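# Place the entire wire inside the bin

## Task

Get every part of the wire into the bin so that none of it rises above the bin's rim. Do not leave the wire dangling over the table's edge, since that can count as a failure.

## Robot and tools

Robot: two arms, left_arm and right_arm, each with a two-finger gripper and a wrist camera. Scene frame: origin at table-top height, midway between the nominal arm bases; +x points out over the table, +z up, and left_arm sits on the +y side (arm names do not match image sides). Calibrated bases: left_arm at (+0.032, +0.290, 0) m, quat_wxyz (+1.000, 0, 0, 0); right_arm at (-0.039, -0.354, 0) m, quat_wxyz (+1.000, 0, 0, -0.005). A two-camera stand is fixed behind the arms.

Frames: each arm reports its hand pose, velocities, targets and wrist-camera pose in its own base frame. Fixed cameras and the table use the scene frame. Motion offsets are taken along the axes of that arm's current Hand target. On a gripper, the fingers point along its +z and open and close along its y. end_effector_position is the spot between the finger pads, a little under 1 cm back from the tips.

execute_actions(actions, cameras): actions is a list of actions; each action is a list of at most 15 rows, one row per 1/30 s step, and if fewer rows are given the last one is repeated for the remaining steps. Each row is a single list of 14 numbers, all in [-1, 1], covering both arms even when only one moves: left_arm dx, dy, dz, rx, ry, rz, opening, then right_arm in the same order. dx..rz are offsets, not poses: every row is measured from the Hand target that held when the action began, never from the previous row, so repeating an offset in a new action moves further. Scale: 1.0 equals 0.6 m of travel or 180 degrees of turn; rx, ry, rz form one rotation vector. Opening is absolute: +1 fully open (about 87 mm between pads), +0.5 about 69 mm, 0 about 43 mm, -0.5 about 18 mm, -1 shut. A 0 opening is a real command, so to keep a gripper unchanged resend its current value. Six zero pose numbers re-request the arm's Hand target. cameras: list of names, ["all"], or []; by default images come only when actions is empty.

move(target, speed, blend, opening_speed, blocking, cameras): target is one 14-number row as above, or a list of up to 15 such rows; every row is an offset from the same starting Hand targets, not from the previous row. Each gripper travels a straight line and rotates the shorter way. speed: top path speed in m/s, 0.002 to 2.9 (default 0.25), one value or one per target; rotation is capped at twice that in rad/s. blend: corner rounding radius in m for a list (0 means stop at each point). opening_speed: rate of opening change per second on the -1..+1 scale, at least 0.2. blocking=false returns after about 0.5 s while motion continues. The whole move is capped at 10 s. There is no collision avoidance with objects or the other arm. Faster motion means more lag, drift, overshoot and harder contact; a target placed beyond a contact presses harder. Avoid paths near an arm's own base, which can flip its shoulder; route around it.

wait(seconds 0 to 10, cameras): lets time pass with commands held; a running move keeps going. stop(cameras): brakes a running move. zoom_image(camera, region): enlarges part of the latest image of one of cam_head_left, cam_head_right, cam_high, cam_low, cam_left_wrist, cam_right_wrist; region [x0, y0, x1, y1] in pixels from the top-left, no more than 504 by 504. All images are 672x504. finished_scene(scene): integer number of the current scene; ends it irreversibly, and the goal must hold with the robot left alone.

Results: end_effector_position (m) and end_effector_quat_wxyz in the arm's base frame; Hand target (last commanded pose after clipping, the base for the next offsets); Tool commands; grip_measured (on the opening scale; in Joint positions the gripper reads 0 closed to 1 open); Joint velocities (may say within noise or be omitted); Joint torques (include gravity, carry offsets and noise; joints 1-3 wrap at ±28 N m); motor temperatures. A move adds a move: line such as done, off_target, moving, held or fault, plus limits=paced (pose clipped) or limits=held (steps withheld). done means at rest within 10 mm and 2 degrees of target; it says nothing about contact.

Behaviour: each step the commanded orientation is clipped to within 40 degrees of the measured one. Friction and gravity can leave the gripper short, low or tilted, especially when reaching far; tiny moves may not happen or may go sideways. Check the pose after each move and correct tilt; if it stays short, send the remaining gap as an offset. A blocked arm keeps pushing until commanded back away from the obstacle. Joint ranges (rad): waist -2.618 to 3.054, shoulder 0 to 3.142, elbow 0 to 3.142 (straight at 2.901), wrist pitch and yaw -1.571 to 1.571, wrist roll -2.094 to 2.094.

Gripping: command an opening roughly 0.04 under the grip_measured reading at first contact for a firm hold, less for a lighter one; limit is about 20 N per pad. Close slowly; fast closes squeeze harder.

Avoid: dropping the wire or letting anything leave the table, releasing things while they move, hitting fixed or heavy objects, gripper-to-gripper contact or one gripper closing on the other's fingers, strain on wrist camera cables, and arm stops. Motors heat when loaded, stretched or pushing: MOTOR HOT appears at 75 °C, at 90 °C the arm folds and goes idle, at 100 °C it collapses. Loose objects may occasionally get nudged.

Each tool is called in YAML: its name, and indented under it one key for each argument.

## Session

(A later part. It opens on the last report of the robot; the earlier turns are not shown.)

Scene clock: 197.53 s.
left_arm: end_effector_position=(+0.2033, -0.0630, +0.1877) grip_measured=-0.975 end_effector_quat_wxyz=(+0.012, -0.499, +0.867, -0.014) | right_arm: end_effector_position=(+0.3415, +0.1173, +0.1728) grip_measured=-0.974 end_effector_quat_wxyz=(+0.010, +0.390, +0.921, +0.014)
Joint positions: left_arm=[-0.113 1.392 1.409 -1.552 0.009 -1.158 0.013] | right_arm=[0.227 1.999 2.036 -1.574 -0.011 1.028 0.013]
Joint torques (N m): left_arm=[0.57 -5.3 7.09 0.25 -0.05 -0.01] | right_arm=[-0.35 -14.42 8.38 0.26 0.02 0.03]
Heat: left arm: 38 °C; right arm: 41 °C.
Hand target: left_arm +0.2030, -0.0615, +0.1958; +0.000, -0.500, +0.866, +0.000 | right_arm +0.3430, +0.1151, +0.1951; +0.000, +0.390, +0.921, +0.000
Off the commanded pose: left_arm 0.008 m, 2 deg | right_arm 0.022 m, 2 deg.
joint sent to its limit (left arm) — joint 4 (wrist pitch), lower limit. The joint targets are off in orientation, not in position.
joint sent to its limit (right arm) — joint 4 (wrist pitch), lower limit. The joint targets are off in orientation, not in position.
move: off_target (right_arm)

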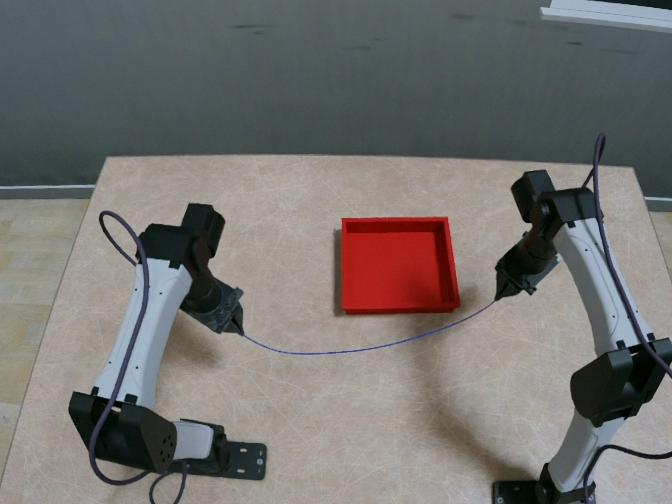

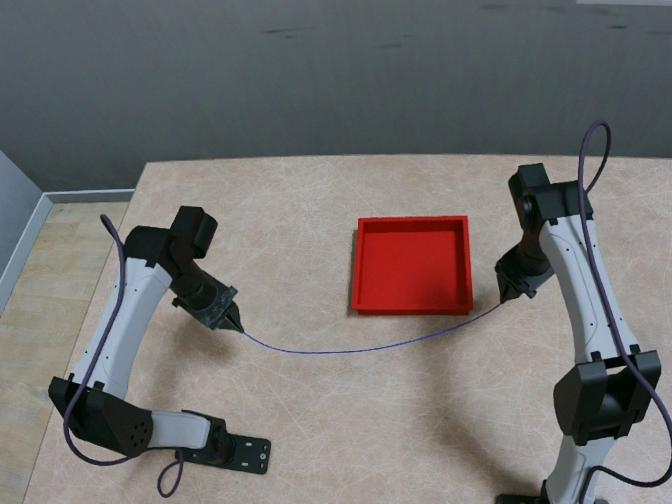

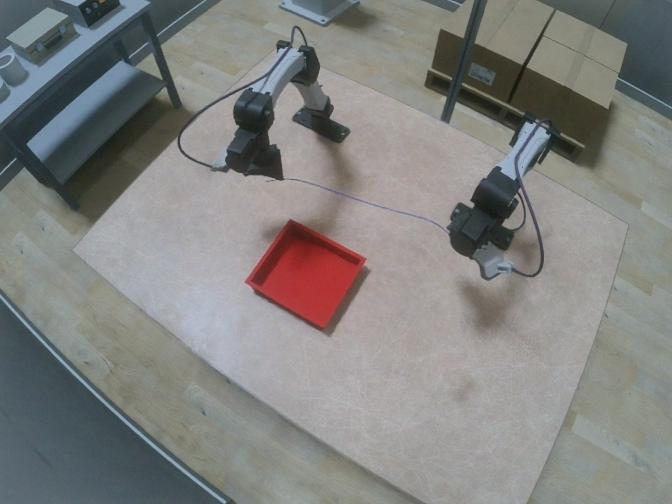

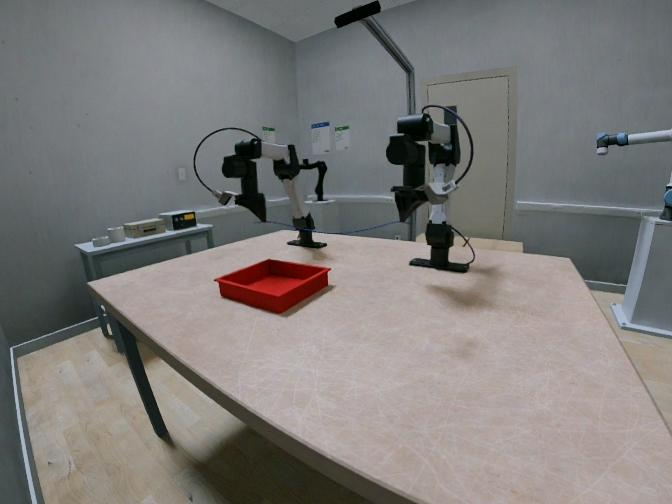

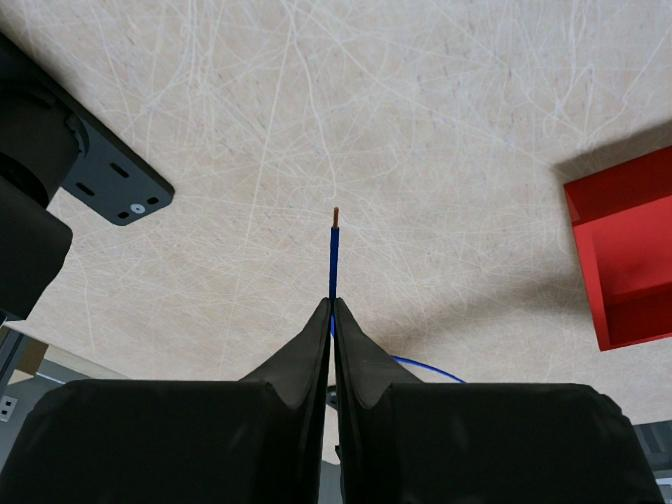

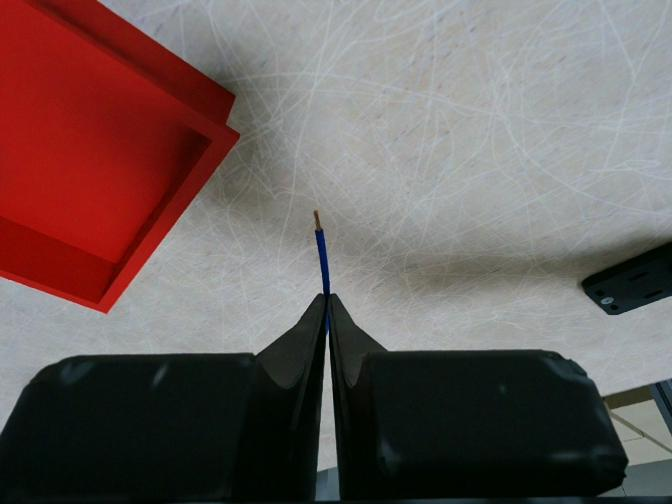

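move:
  target: [0.1635,-0.412,0.01,0.127,-0.1656,0.403,-1,-0.0093,0.2088,0.008,-0.1032,-0.1756,-0.3274,-1]
  cameras: ["all"]
  speed: 0.2

Scene clock: 247.03 s.
left_arm: end_effector_position=(+0.3629, -0.2639, +0.1846) grip_measured=-0.975 end_effector_quat_wxyz=(+0.287, +0.121, +0.950, -0.035) | right_arm: end_effector_position=(+0.4349, +0.1931, +0.1886) grip_measured=-0.974 end_effector_quat_wxyz=(+0.289, -0.117, +0.949, +0.033)
Joint positions: left_arm=[-0.688 1.908 1.886 -1.008 -0.238 -0.369 0.013] | right_arm=[0.446 1.999 2.023 -1.013 0.116 0.166 0.013]
Joint torques (N m): left_arm=[-0.76 -8.75 8.32 1.42 -0.24 -0.01] | right_arm=[0.9 -11.59 5.68 1.58 -0.03 -0.07]
Heat: left arm: 37 °C; right arm: 42 °C.
Hand target: left_arm +0.3679, -0.2701, +0.1899; +0.298, +0.125, +0.945, -0.039 | right_arm +0.4369, +0.1982, +0.1903; +0.298, -0.124, +0.946, +0.039
Off the commanded pose: left_arm 0.010 m, 2 deg | right_arm 0.006 m, 2 deg.
move: done

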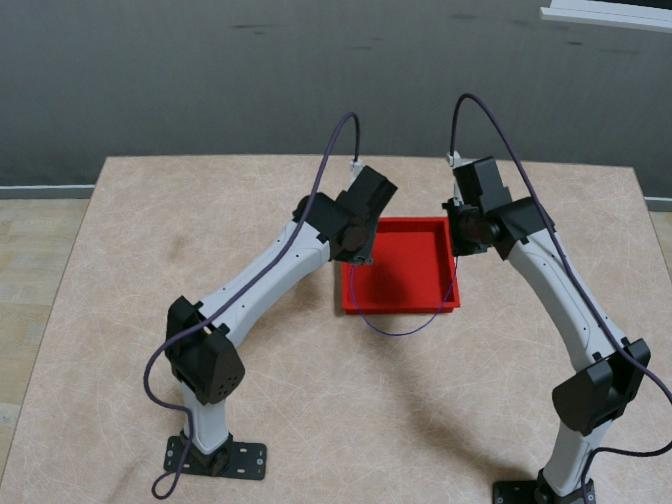

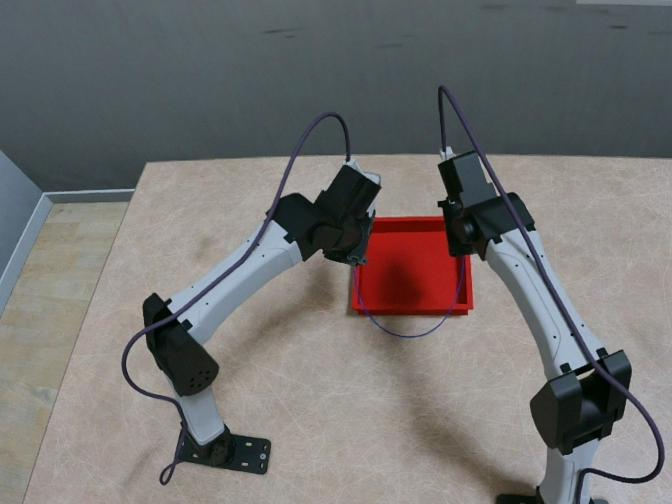

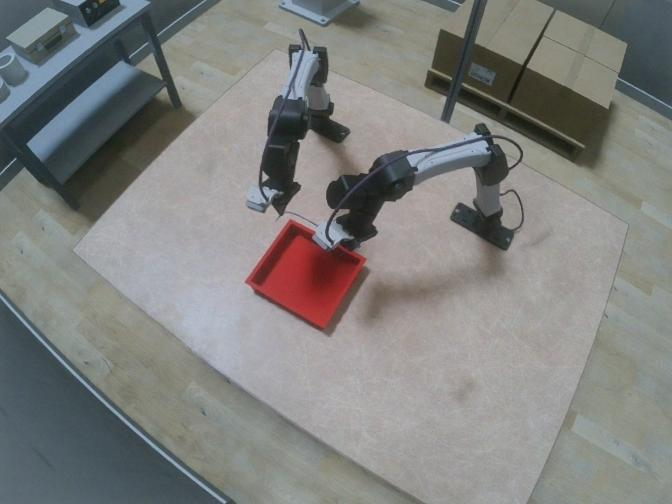

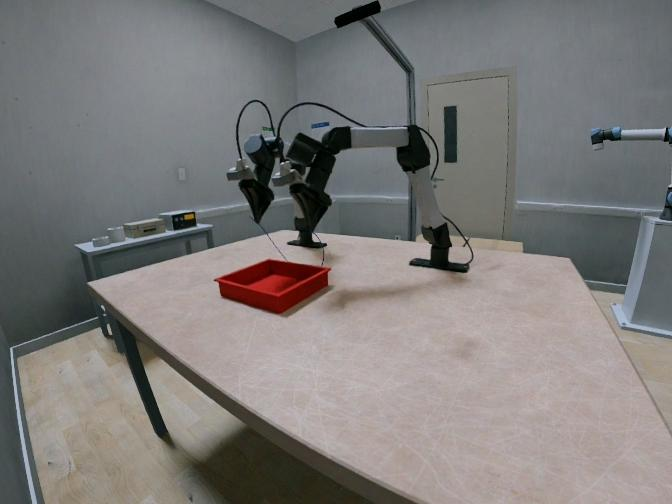

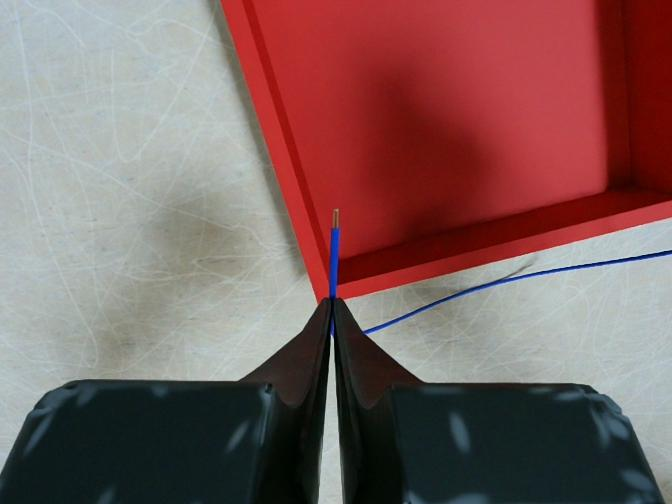

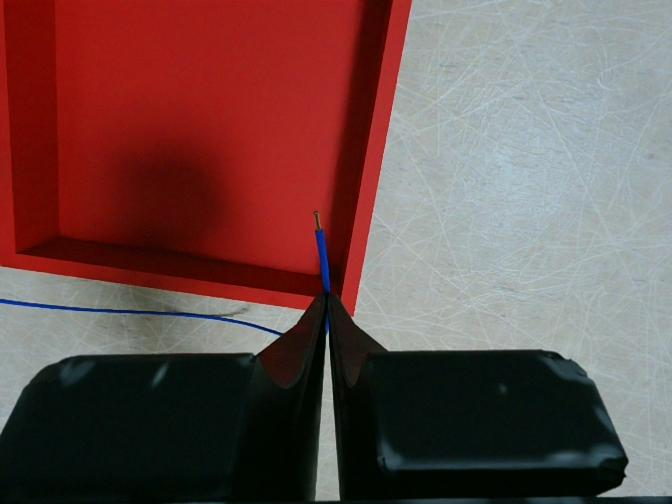

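move:
  target: [-0.103,0.0227,0.113,0,0,0,-1,-0.0998,-0.0372,0.1105,0,0,0,-1]
  cameras: ["all"]
  speed: 0.12

Scene clock: 262.43 s.
left_arm: end_effector_position=(+0.4561, -0.2802, +0.1699) grip_measured=-0.975 end_effector_quat_wxyz=(+0.300, +0.122, +0.945, -0.038) | right_arm: end_effector_position=(+0.5230, +0.1986, +0.1664) grip_measured=-0.974 end_effector_quat_wxyz=(+0.296, -0.121, +0.947, +0.037)
Joint positions: left_arm=[-0.593 2.287 2.396 -1.092 -0.193 -0.277 0.013] | right_arm=[0.378 2.53 2.832 -1.27 0.073 0.101 0.013]
Joint torques (N m): left_arm=[0.09 -11.32 8.1 1.23 -0.08 -0.04] | right_arm=[-0.01 -13.08 9.01 1.32 -0.05 -0.06]
Heat: left arm: 38 °C; right arm: 42 °C.
Hand target: left_arm +0.4579, -0.2802, +0.1699; +0.298, +0.125, +0.945, -0.039 | right_arm +0.5268, +0.1993, +0.1705; +0.298, -0.124, +0.946, +0.039
Off the commanded pose: left_arm 0.002 m, 0 deg | right_arm 0.006 m, 1 deg.
elbow stopped short (right arm): the move would have taken joint 3 (elbow) straighter than the controller allows.
move: done

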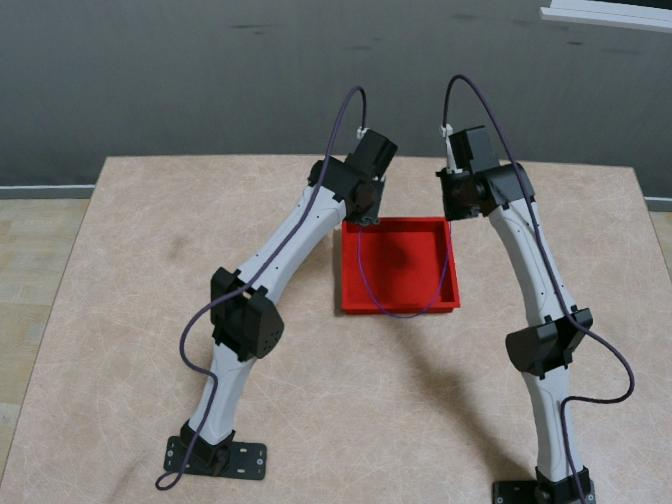

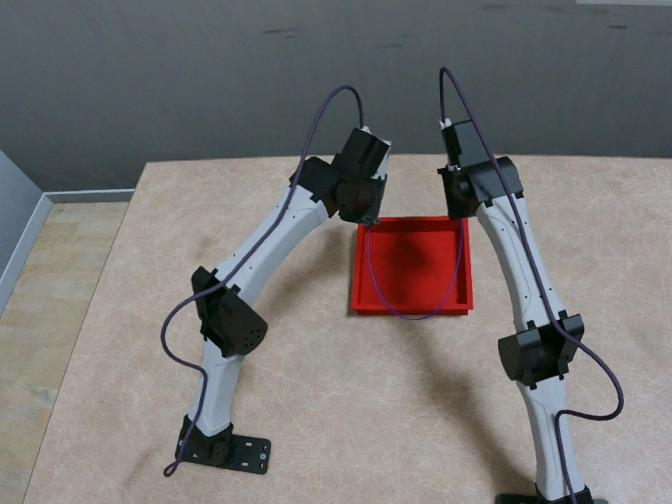

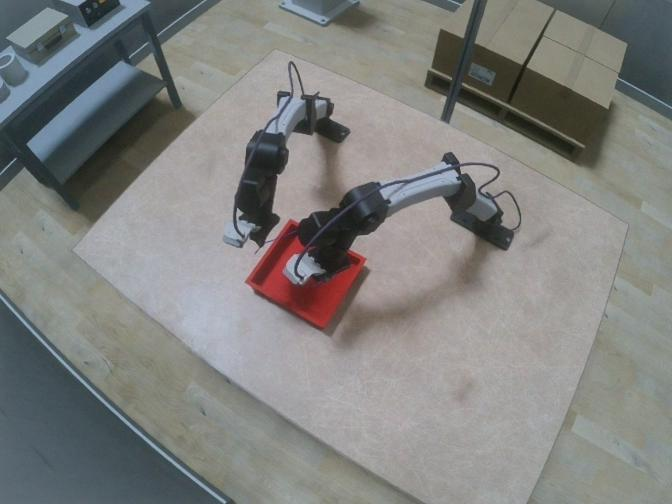

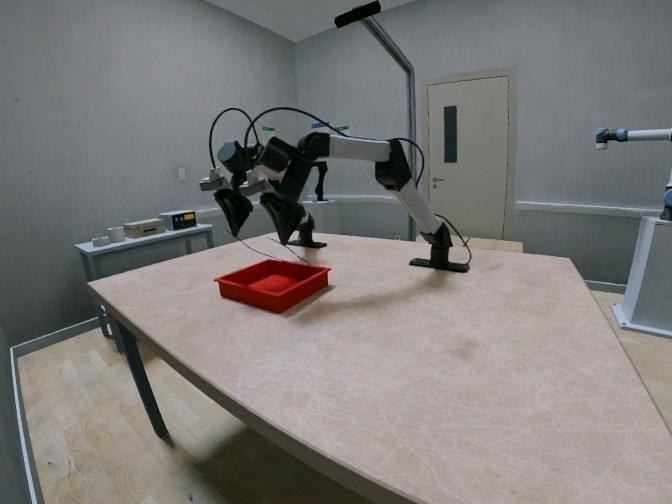

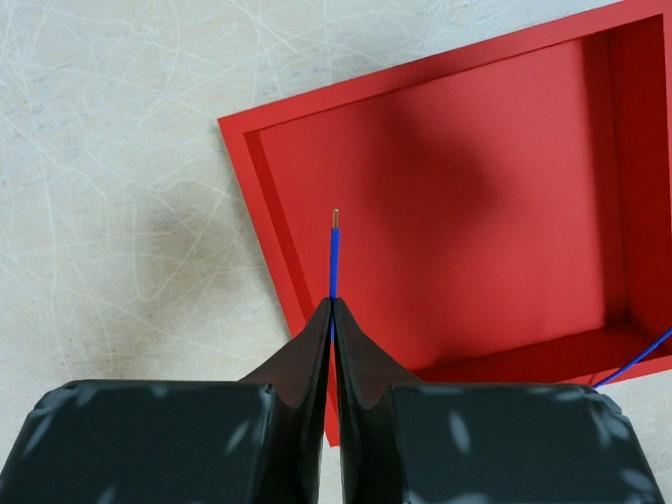

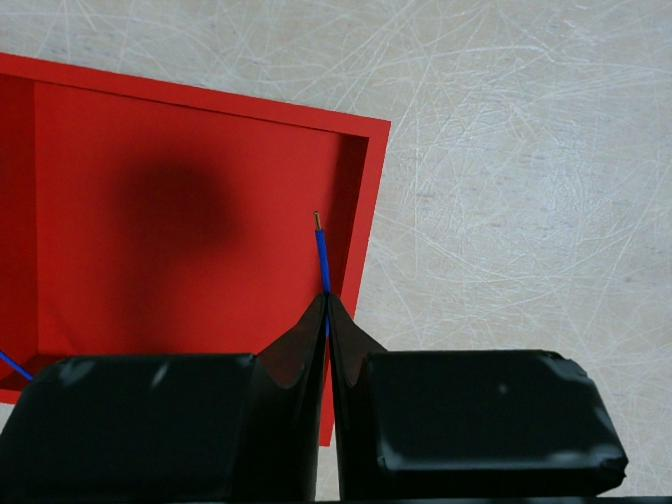

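move:
  target:
    - [-0.0253,0.0028,0.038,0,0,0,-1,-0.031,0.002,0.032,0,0,0,-1]
    - [0.019,0.0072,0.129,0,0,0,-1,0.018,-0.0023,0.13,0,0,0,-1]
  cameras: ["all"]
  speed: 0.1

Scene clock: 275.83 s.
left_arm: end_effector_position=(+0.4891, -0.2865, +0.0801) grip_measured=-0.975 end_effector_quat_wxyz=(+0.280, +0.127, +0.951, -0.029) | right_arm: end_effector_position=(+0.5533, +0.2080, +0.0951) grip_measured=-0.974 end_effector_quat_wxyz=(+0.284, -0.124, +0.950, +0.034)
Joint positions: left_arm=[-0.566 2.438 2.315 -0.902 -0.177 -0.251 0.013] | right_arm=[0.373 2.682 2.832 -1.144 0.067 0.093 0.013]
Joint torques (N m): left_arm=[0.55 -17.37 5.75 1.42 -0.07 -0.02] | right_arm=[-0.44 -14.86 8.16 1.54 -0.05 -0.05]
Motor temperatures (°C): left_arm=[23 37 38 26 23 22 23] | right_arm=[19 46 42 32 23 22 21]
Heat: left arm: 38 °C; right arm: 46 °C.
Hand target: left_arm +0.4930, -0.2851, +0.0999; +0.298, +0.125, +0.945, -0.039 | right_arm +0.5619, +0.2072, +0.1004; +0.298, -0.124, +0.946, +0.039
Off the commanded pose: left_arm 0.020 m, 3 deg | right_arm 0.010 m, 2 deg.
elbow stopped short (right arm): the move would have taken joint 3 (elbow) straighter than the controller allows.
move: off_target (left_arm)

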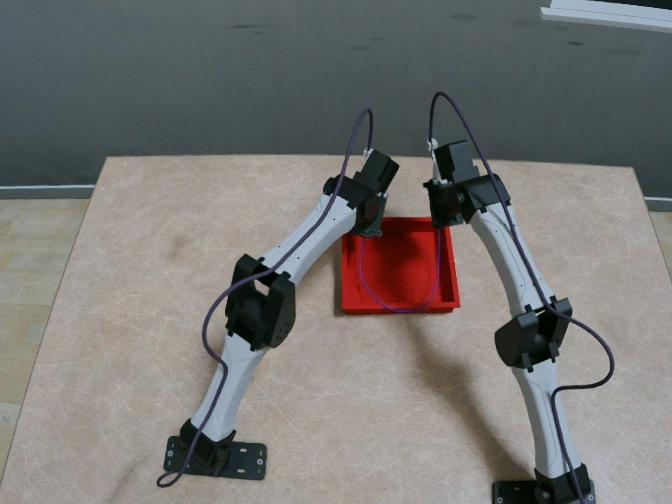

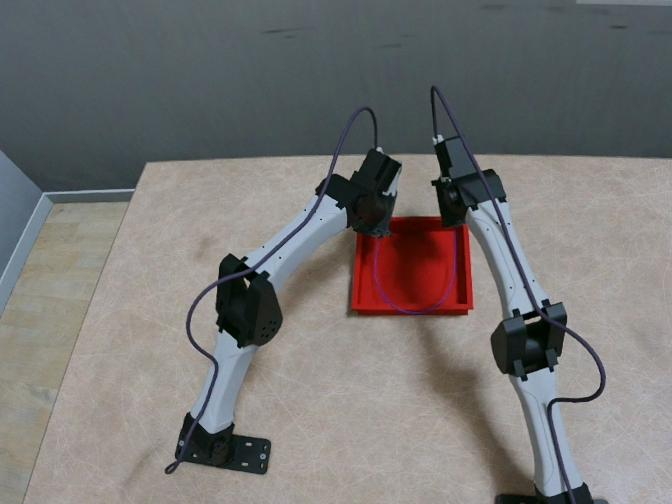

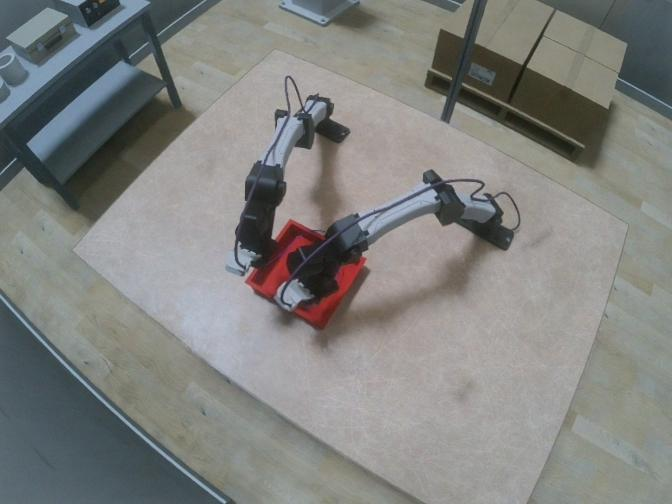

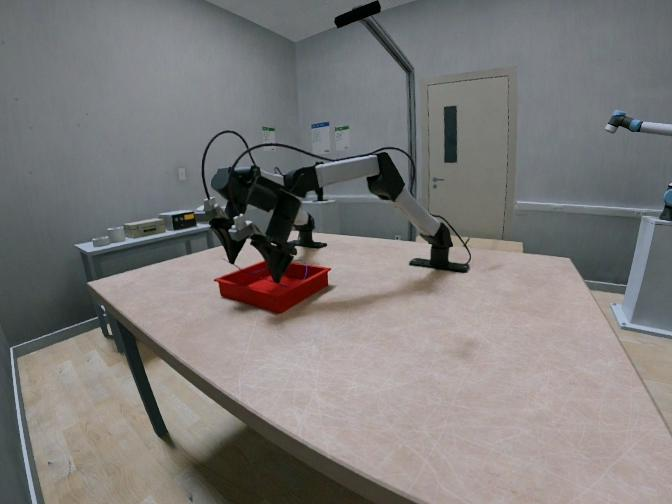

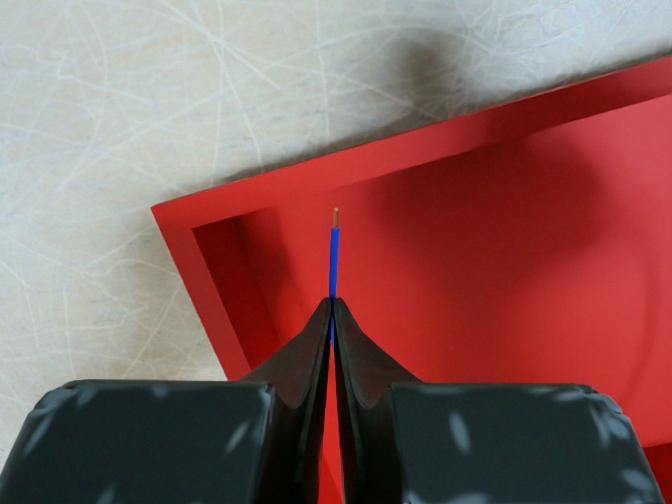

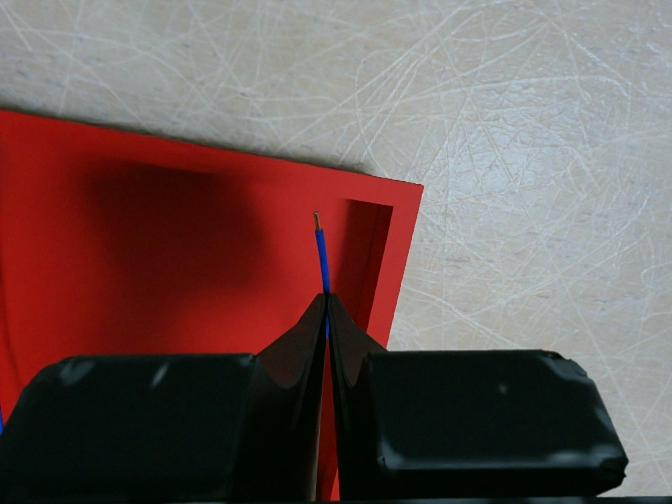

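move:
  target: [0.038,0,0.055,0,0,0,-1,0.0526,0,0.075,0,0,0,-1]
  cameras: ["all"]
  speed: 0.06

Scene clock: 289.00 s.
left_arm: end_effector_position=(+0.4881, -0.2860, +0.0400) grip_measured=-0.975 end_effector_quat_wxyz=(+0.280, +0.127, +0.951, -0.029) | right_arm: end_effector_position=(+0.5518, +0.2079, +0.0148) grip_measured=-0.974 end_effector_quat_wxyz=(+0.265, -0.126, +0.956, +0.031)
Joint positions: left_arm=[-0.566 2.425 2.132 -0.732 -0.176 -0.251 0.013] | right_arm=[0.373 2.597 2.357 -0.795 0.064 0.092 0.013]
Joint torques (N m): left_arm=[0.51 -17.42 5.78 1.42 -0.07 0] | right_arm=[-0.42 -21.16 5.65 1.53 -0.03 -0.05]
Motor temperatures (°C): left_arm=[23 44 38 26 23 22 23] | right_arm=[19 51 42 33 23 22 21]
Heat: left arm: 44 °C; right arm: 51 °C.
Hand target: left_arm +0.4932, -0.2852, +0.0598; +0.298, +0.125, +0.945, -0.039 | right_arm +0.5618, +0.2072, +0.0454; +0.298, -0.124, +0.946, +0.039
Off the commanded pose: left_arm 0.020 m, 3 deg | right_arm 0.032 m, 4 deg.
move: off_target (left_arm, right_arm)

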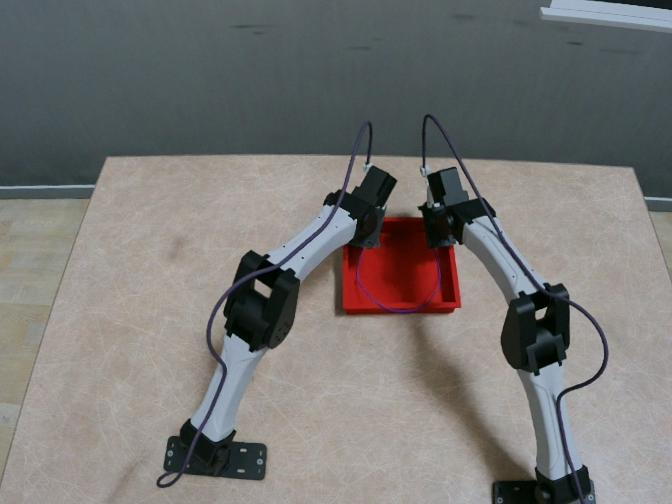

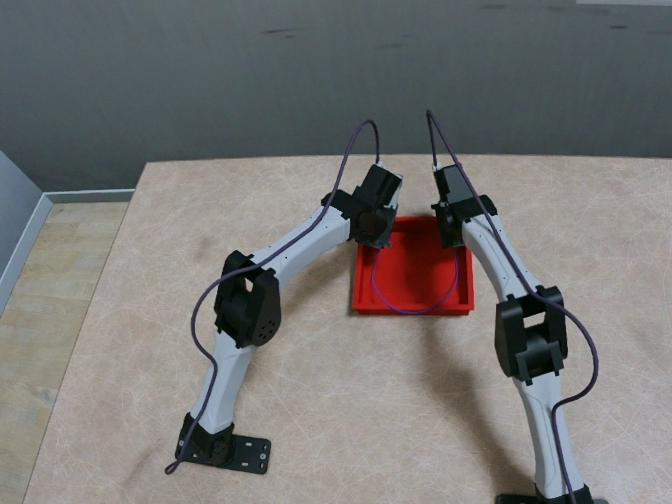

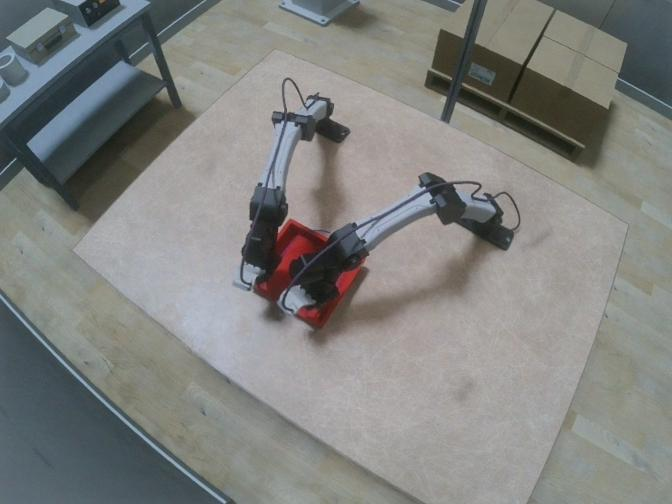

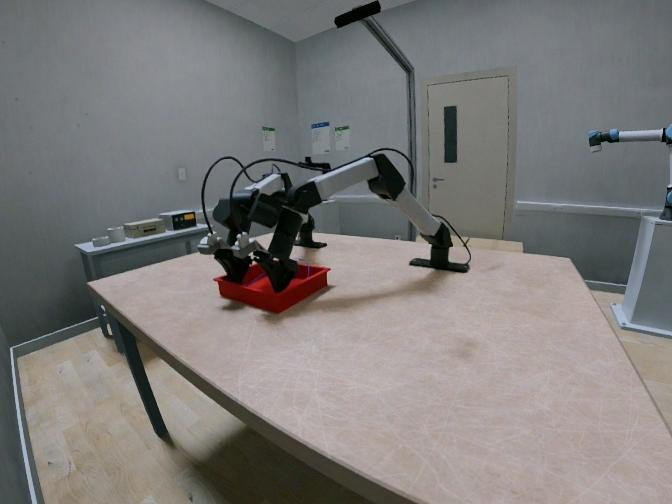

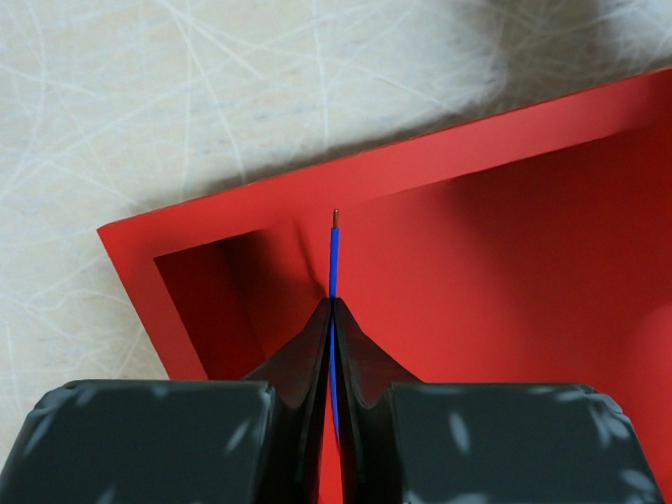

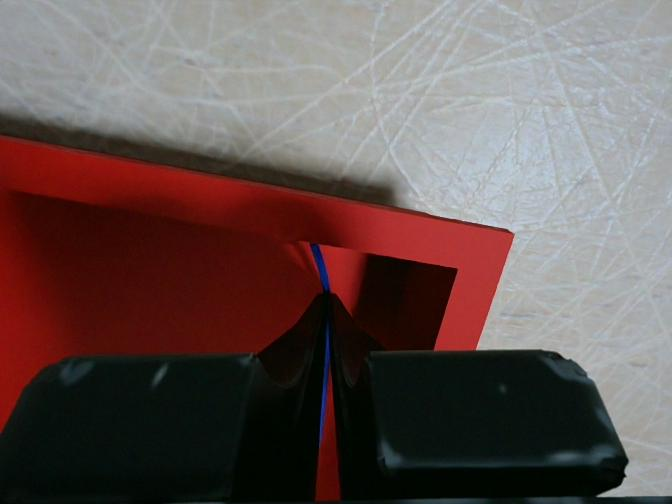

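move:
  target: [0.034,-0.004,0.021,0,0,0,-1,0,0,0,0,0,0,-1]
  cameras: ["cam_head_right","cam_low","cam_left_wrist","cam_right_wrist"]
  speed: 0.06

Scene clock: 294.00 s.
left_arm: end_effector_position=(+0.4845, -0.2837, +0.0297) grip_measured=-0.975 end_effector_quat_wxyz=(+0.292, +0.126, +0.948, -0.034) | right_arm: end_effector_position=(+0.5520, +0.2080, +0.0149) grip_measured=-0.974 end_effector_quat_wxyz=(+0.265, -0.126, +0.955, +0.031)
Joint positions: left_arm=[-0.566 2.378 1.996 -0.617 -0.176 -0.251 0.013] | right_arm=[0.373 2.597 2.357 -0.794 0.064 0.092 0.013]
Joint torques (N m): left_arm=[-0.54 -15.58 5.11 1.45 -0.12 -0.1] | right_arm=[-0.4 -21.18 5.65 1.55 -0.02 -0.05]
Motor temperatures (°C): left_arm=[23 45 38 26 23 22 23] | right_arm=[19 56 42 32 23 22 21]
Heat: left arm: 45 °C; right arm: 56 °C.
Hand target: left_arm +0.4835, -0.2851, +0.0379; +0.298, +0.125, +0.945, -0.039 | right_arm +0.5619, +0.2072, +0.0454; +0.298, -0.124, +0.946, +0.039
Off the commanded pose: left_arm 0.008 m, 1 deg | right_arm 0.032 m, 4 deg.
move: off_target (right_arm)
Images, in order (width x height): cam_head_right 672x504, cam_low 672x504, cam_left_wrist 672x504, cam_right_wrist 672x504.

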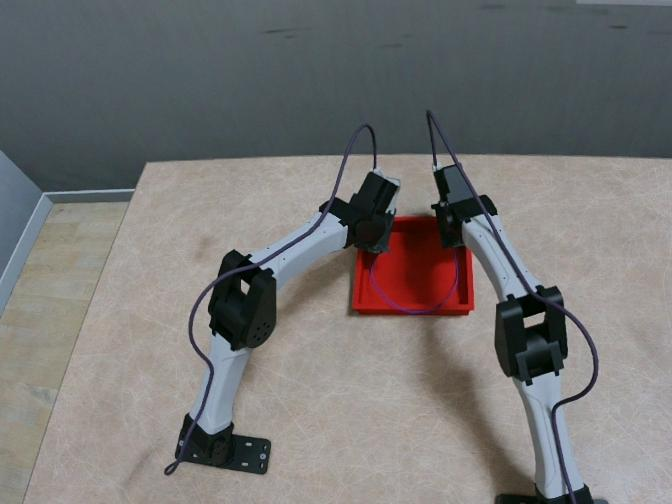

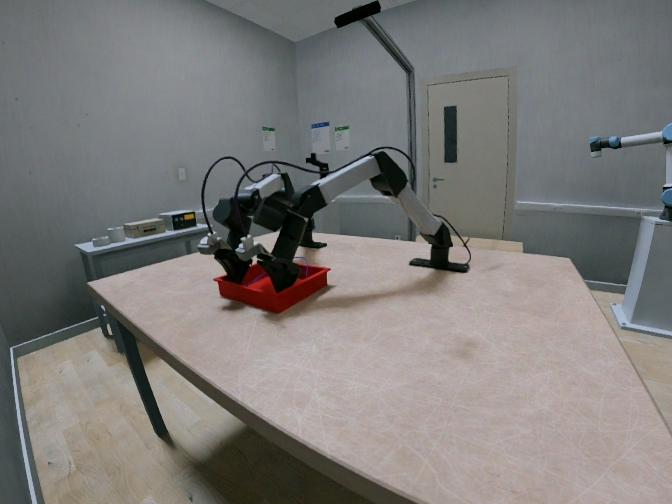

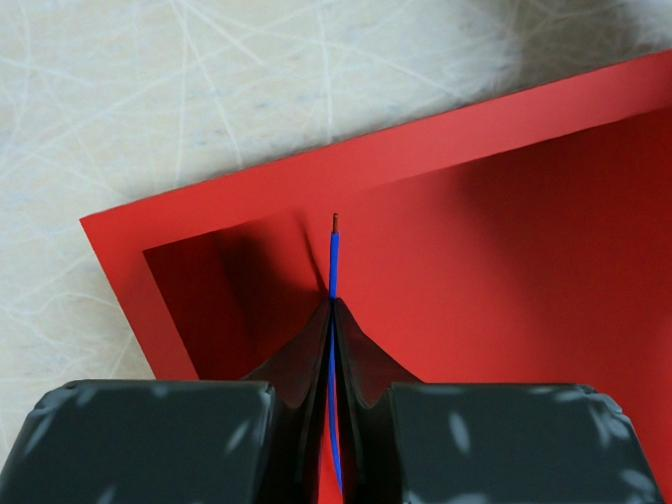

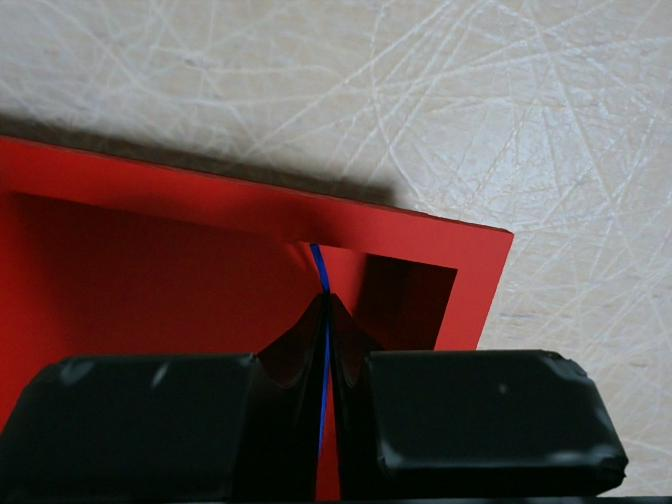

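move:
  target: [0.03,-0.002,0.026,0,0,0,-1,0,0,0,0,0,0,-1]
  cameras: ["cam_head_right","cam_head_left","cam_high","cam_left_wrist"]
  speed: 0.06

zoom_image:
  camera: "cam_head_left"
  region: [320, 190, 480, 330]

Scene clock: 298.50 s.
left_arm: end_effector_position=(+0.4865, -0.2849, +0.0278) grip_measured=-0.975 end_effector_quat_wxyz=(+0.313, +0.122, +0.941, -0.044) | right_arm: end_effector_position=(+0.5521, +0.2080, +0.0149) grip_measured=-0.974 end_effector_quat_wxyz=(+0.265, -0.126, +0.955, +0.031)
Joint positions: left_arm=[-0.566 2.342 1.905 -0.511 -0.176 -0.251 0.013] | right_arm=[0.373 2.597 2.357 -0.794 0.064 0.092 0.013]
Joint torques (N m): left_arm=[-1.07 -12.51 4.27 1.37 -0.15 -0.16] | right_arm=[-0.44 -21.14 5.71 1.54 -0.03 -0.05]
Motor temperatures (°C): left_arm=[23 46 38 26 23 22 23] | right_arm=[19 60 41 32 23 22 21]
Heat: left arm: 46 °C; right arm: 60 °C.
Hand target: left_arm +0.4775, -0.2847, +0.0146; +0.298, +0.125, +0.945, -0.039 | right_arm +0.5618, +0.2072, +0.0454; +0.298, -0.124, +0.946, +0.039
Off the commanded pose: left_arm 0.016 m, 2 deg | right_arm 0.032 m, 4 deg.
move: off_target (left_arm, right_arm)
Images, in order (width x height): cam_head_left 672x504, cam_head_right 672x504, cam_high 672x504, cam_left_wrist 672x504.

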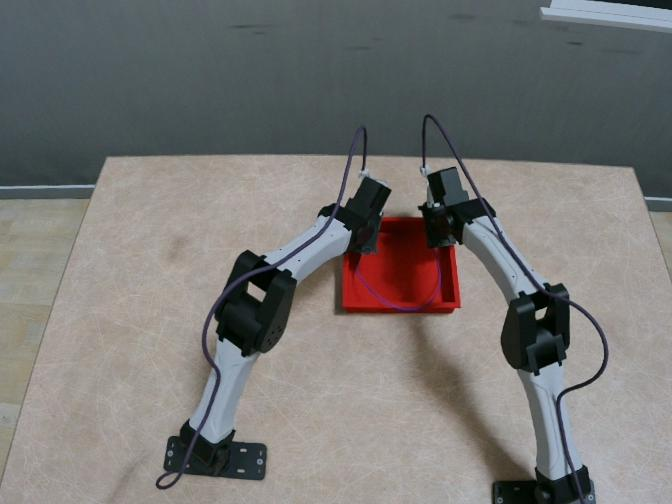

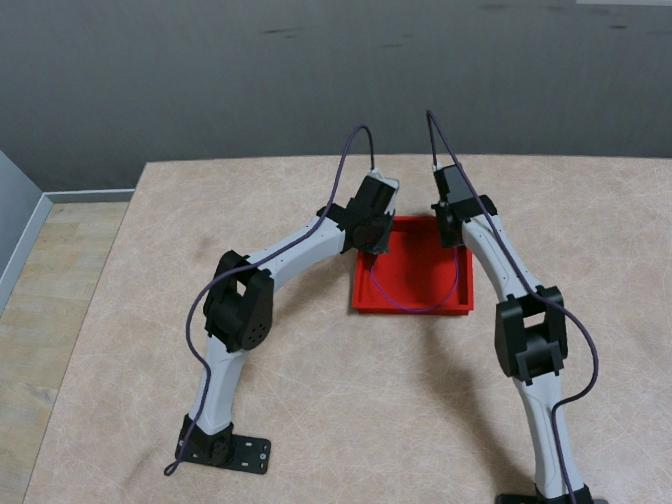

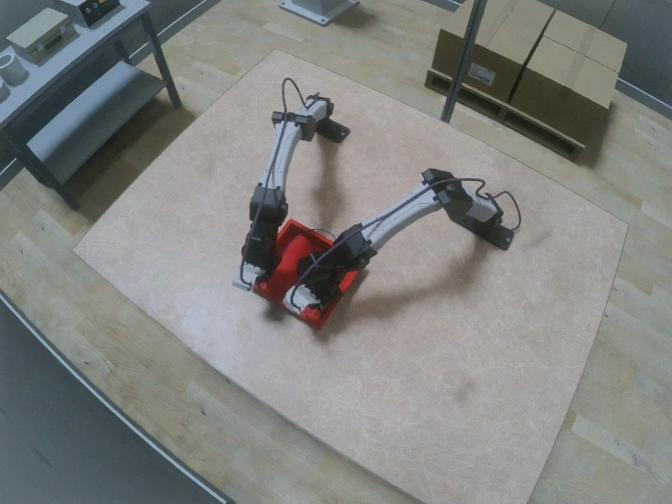

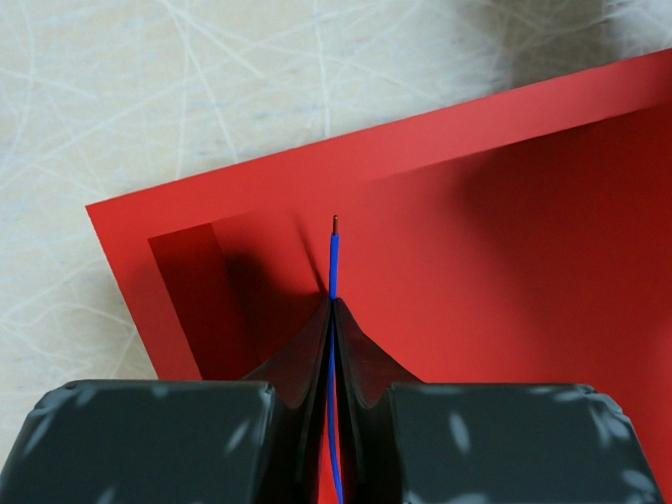

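Scaled by 3.150.

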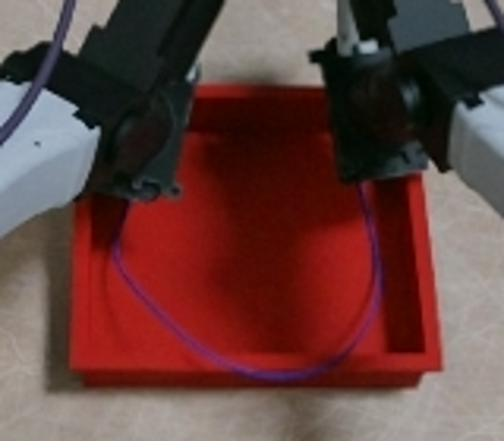

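zoom_image:
  camera: "cam_high"
  region: [240, 200, 380, 330]

execute_actions:
  actions: []
  cameras: ["cam_low"]

zoom_image:
  camera: "cam_low"
  region: [190, 220, 350, 330]

Scaled by 3.600.

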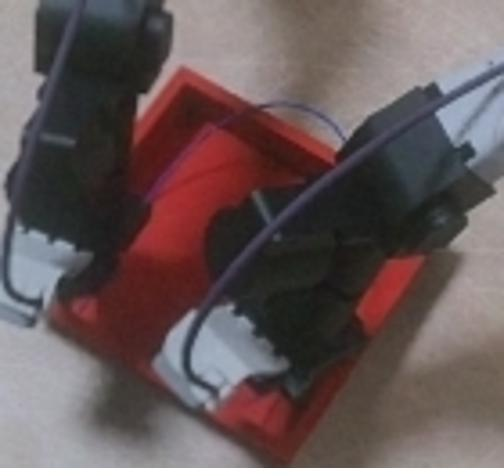

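Scene clock: 304.80 s.
left_arm: end_effector_position=(+0.4866, -0.2850, +0.0278) grip_measured=-0.975 end_effector_quat_wxyz=(+0.313, +0.122, +0.941, -0.044) | right_arm: end_effector_position=(+0.5521, +0.2080, +0.0149) grip_measured=-0.974 end_effector_quat_wxyz=(+0.265, -0.126, +0.955, +0.031)
Joint positions: left_arm=[-0.566 2.342 1.905 -0.511 -0.176 -0.251 0.013] | right_arm=[0.373 2.597 2.357 -0.794 0.064 0.092 0.013]
Joint velocities: within noise
Joint torques (N m): left_arm=[-1.06 -12.52 4.3 1.38 -0.17 -0.15] | right_arm=[-0.42 -21.14 5.65 1.54 -0.02 -0.04]
Motor temperatures (°C): left_arm=[23 46 37 26 23 22 23] | right_arm=[19 65 41 32 23 22 21]
Heat: left arm: 46 °C; right arm: 65 °C.
Hand target: left_arm +0.4776, -0.2847, +0.0147; +0.298, +0.125, +0.945, -0.039 | right_arm +0.5618, +0.2072, +0.0454; +0.298, -0.124, +0.946, +0.039
Tool commands: left_gripper/opening=-1.0 right_gripper/opening=-1.0
Off the commanded pose: left_arm 0.016 m, 2 deg | right_arm 0.032 m, 4 deg.
Images, in order (width x height): cam_low 672x504.

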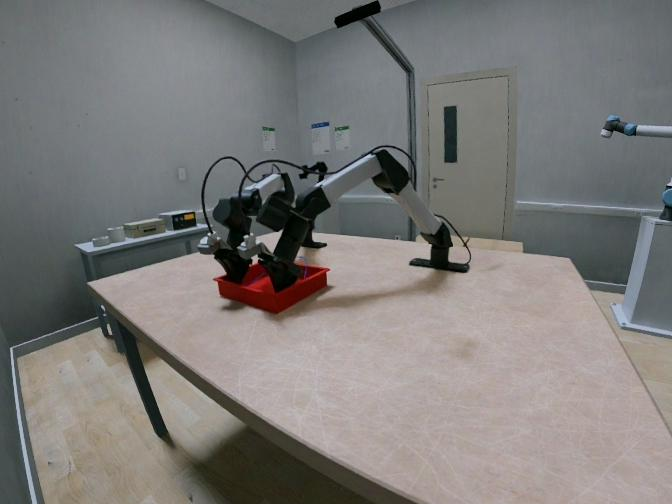

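Scaled by 3.150.

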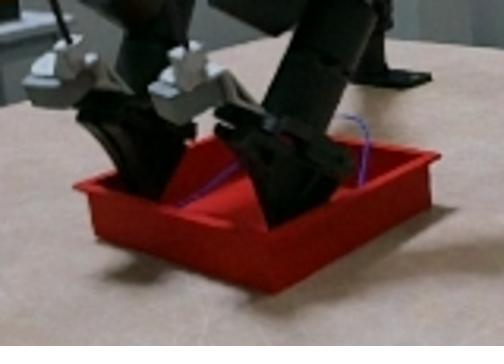

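move:
  target:
    - [-0.124,0,-0.1775,0,0,0,-1,-0.0957,0,-0.1365,0,0,0,-1]
    - [-0.058,-0.0216,-0.2237,0,0,0,-1,0.0267,0.043,-0.2425,0,0,0,-1]
  cameras: ["cam_head_left","cam_low","cam_high"]
  speed: 0.12

Scene clock: 378.23 s.
left_arm: end_effector_position=(+0.4275, -0.2832, +0.1288) grip_measured=-0.975 end_effector_quat_wxyz=(+0.280, +0.129, +0.951, -0.033) | right_arm: end_effector_position=(+0.4592, +0.2054, +0.1303) grip_measured=-0.974 end_effector_quat_wxyz=(+0.266, -0.132, +0.955, +0.031)
Joint positions: left_arm=[-0.63 2.169 2.051 -0.914 -0.201 -0.303 0.013] | right_arm=[0.442 2.135 2.011 -0.913 0.096 0.142 0.013]
Joint torques (N m): left_arm=[-0.83 -15.27 5.7 1.42 -0.23 -0.17] | right_arm=[0.54 -17.66 5.82 1.54 0.11 0.11]
Motor temperatures (°C): left_arm=[23 50 36 26 22 22 23] | right_arm=[19 85 40 32 23 22 21]
Heat: left arm: 50 °C; right arm: 85 °C. Fold the right arm in close to its base, or ease its load, before you think long.
Hand target: left_arm +0.4273, -0.2846, +0.1447; +0.298, +0.125, +0.945, -0.039 | right_arm +0.4619, +0.2071, +0.1552; +0.298, -0.124, +0.946, +0.039
Off the commanded pose: left_arm 0.016 m, 2 deg | right_arm 0.025 m, 4 deg.
MOTOR HOT: joint 2 (shoulder) of the right arm reports 85 °C; the controller's stop level is 90 °C. To cool a motor, set the load down, stop pushing, or move to a pose that needs little force.
elbow stopped short (right arm): the move would have taken joint 3 (elbow) straighter than the controller allows.
move: off_target (left_arm, right_arm)
Images, in order (width x height): cam_head_left 672x504, cam_high 672x504, cam_low 672x504.

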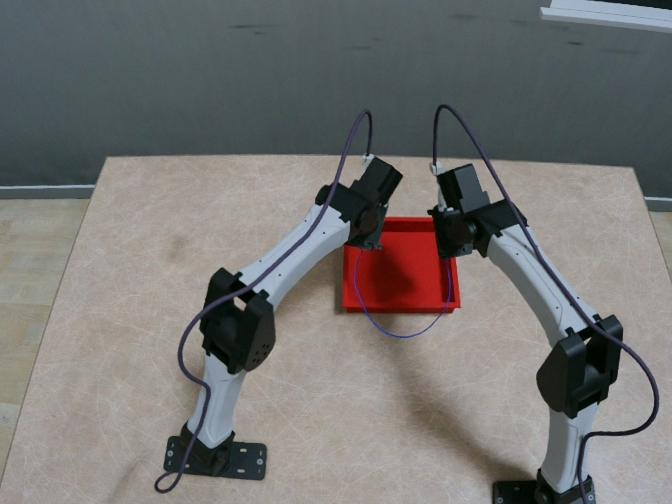

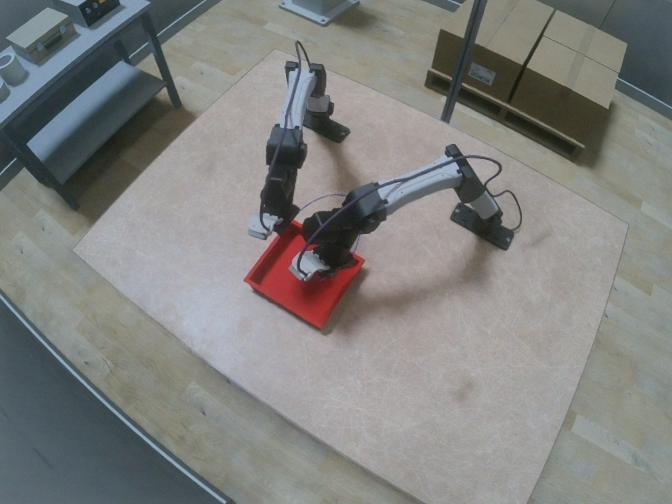

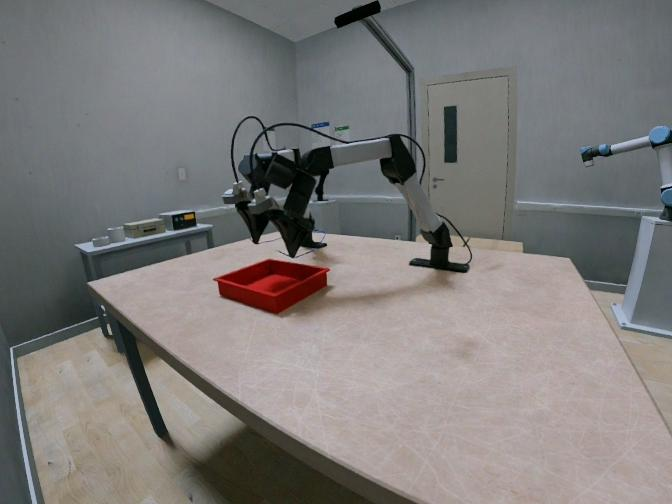

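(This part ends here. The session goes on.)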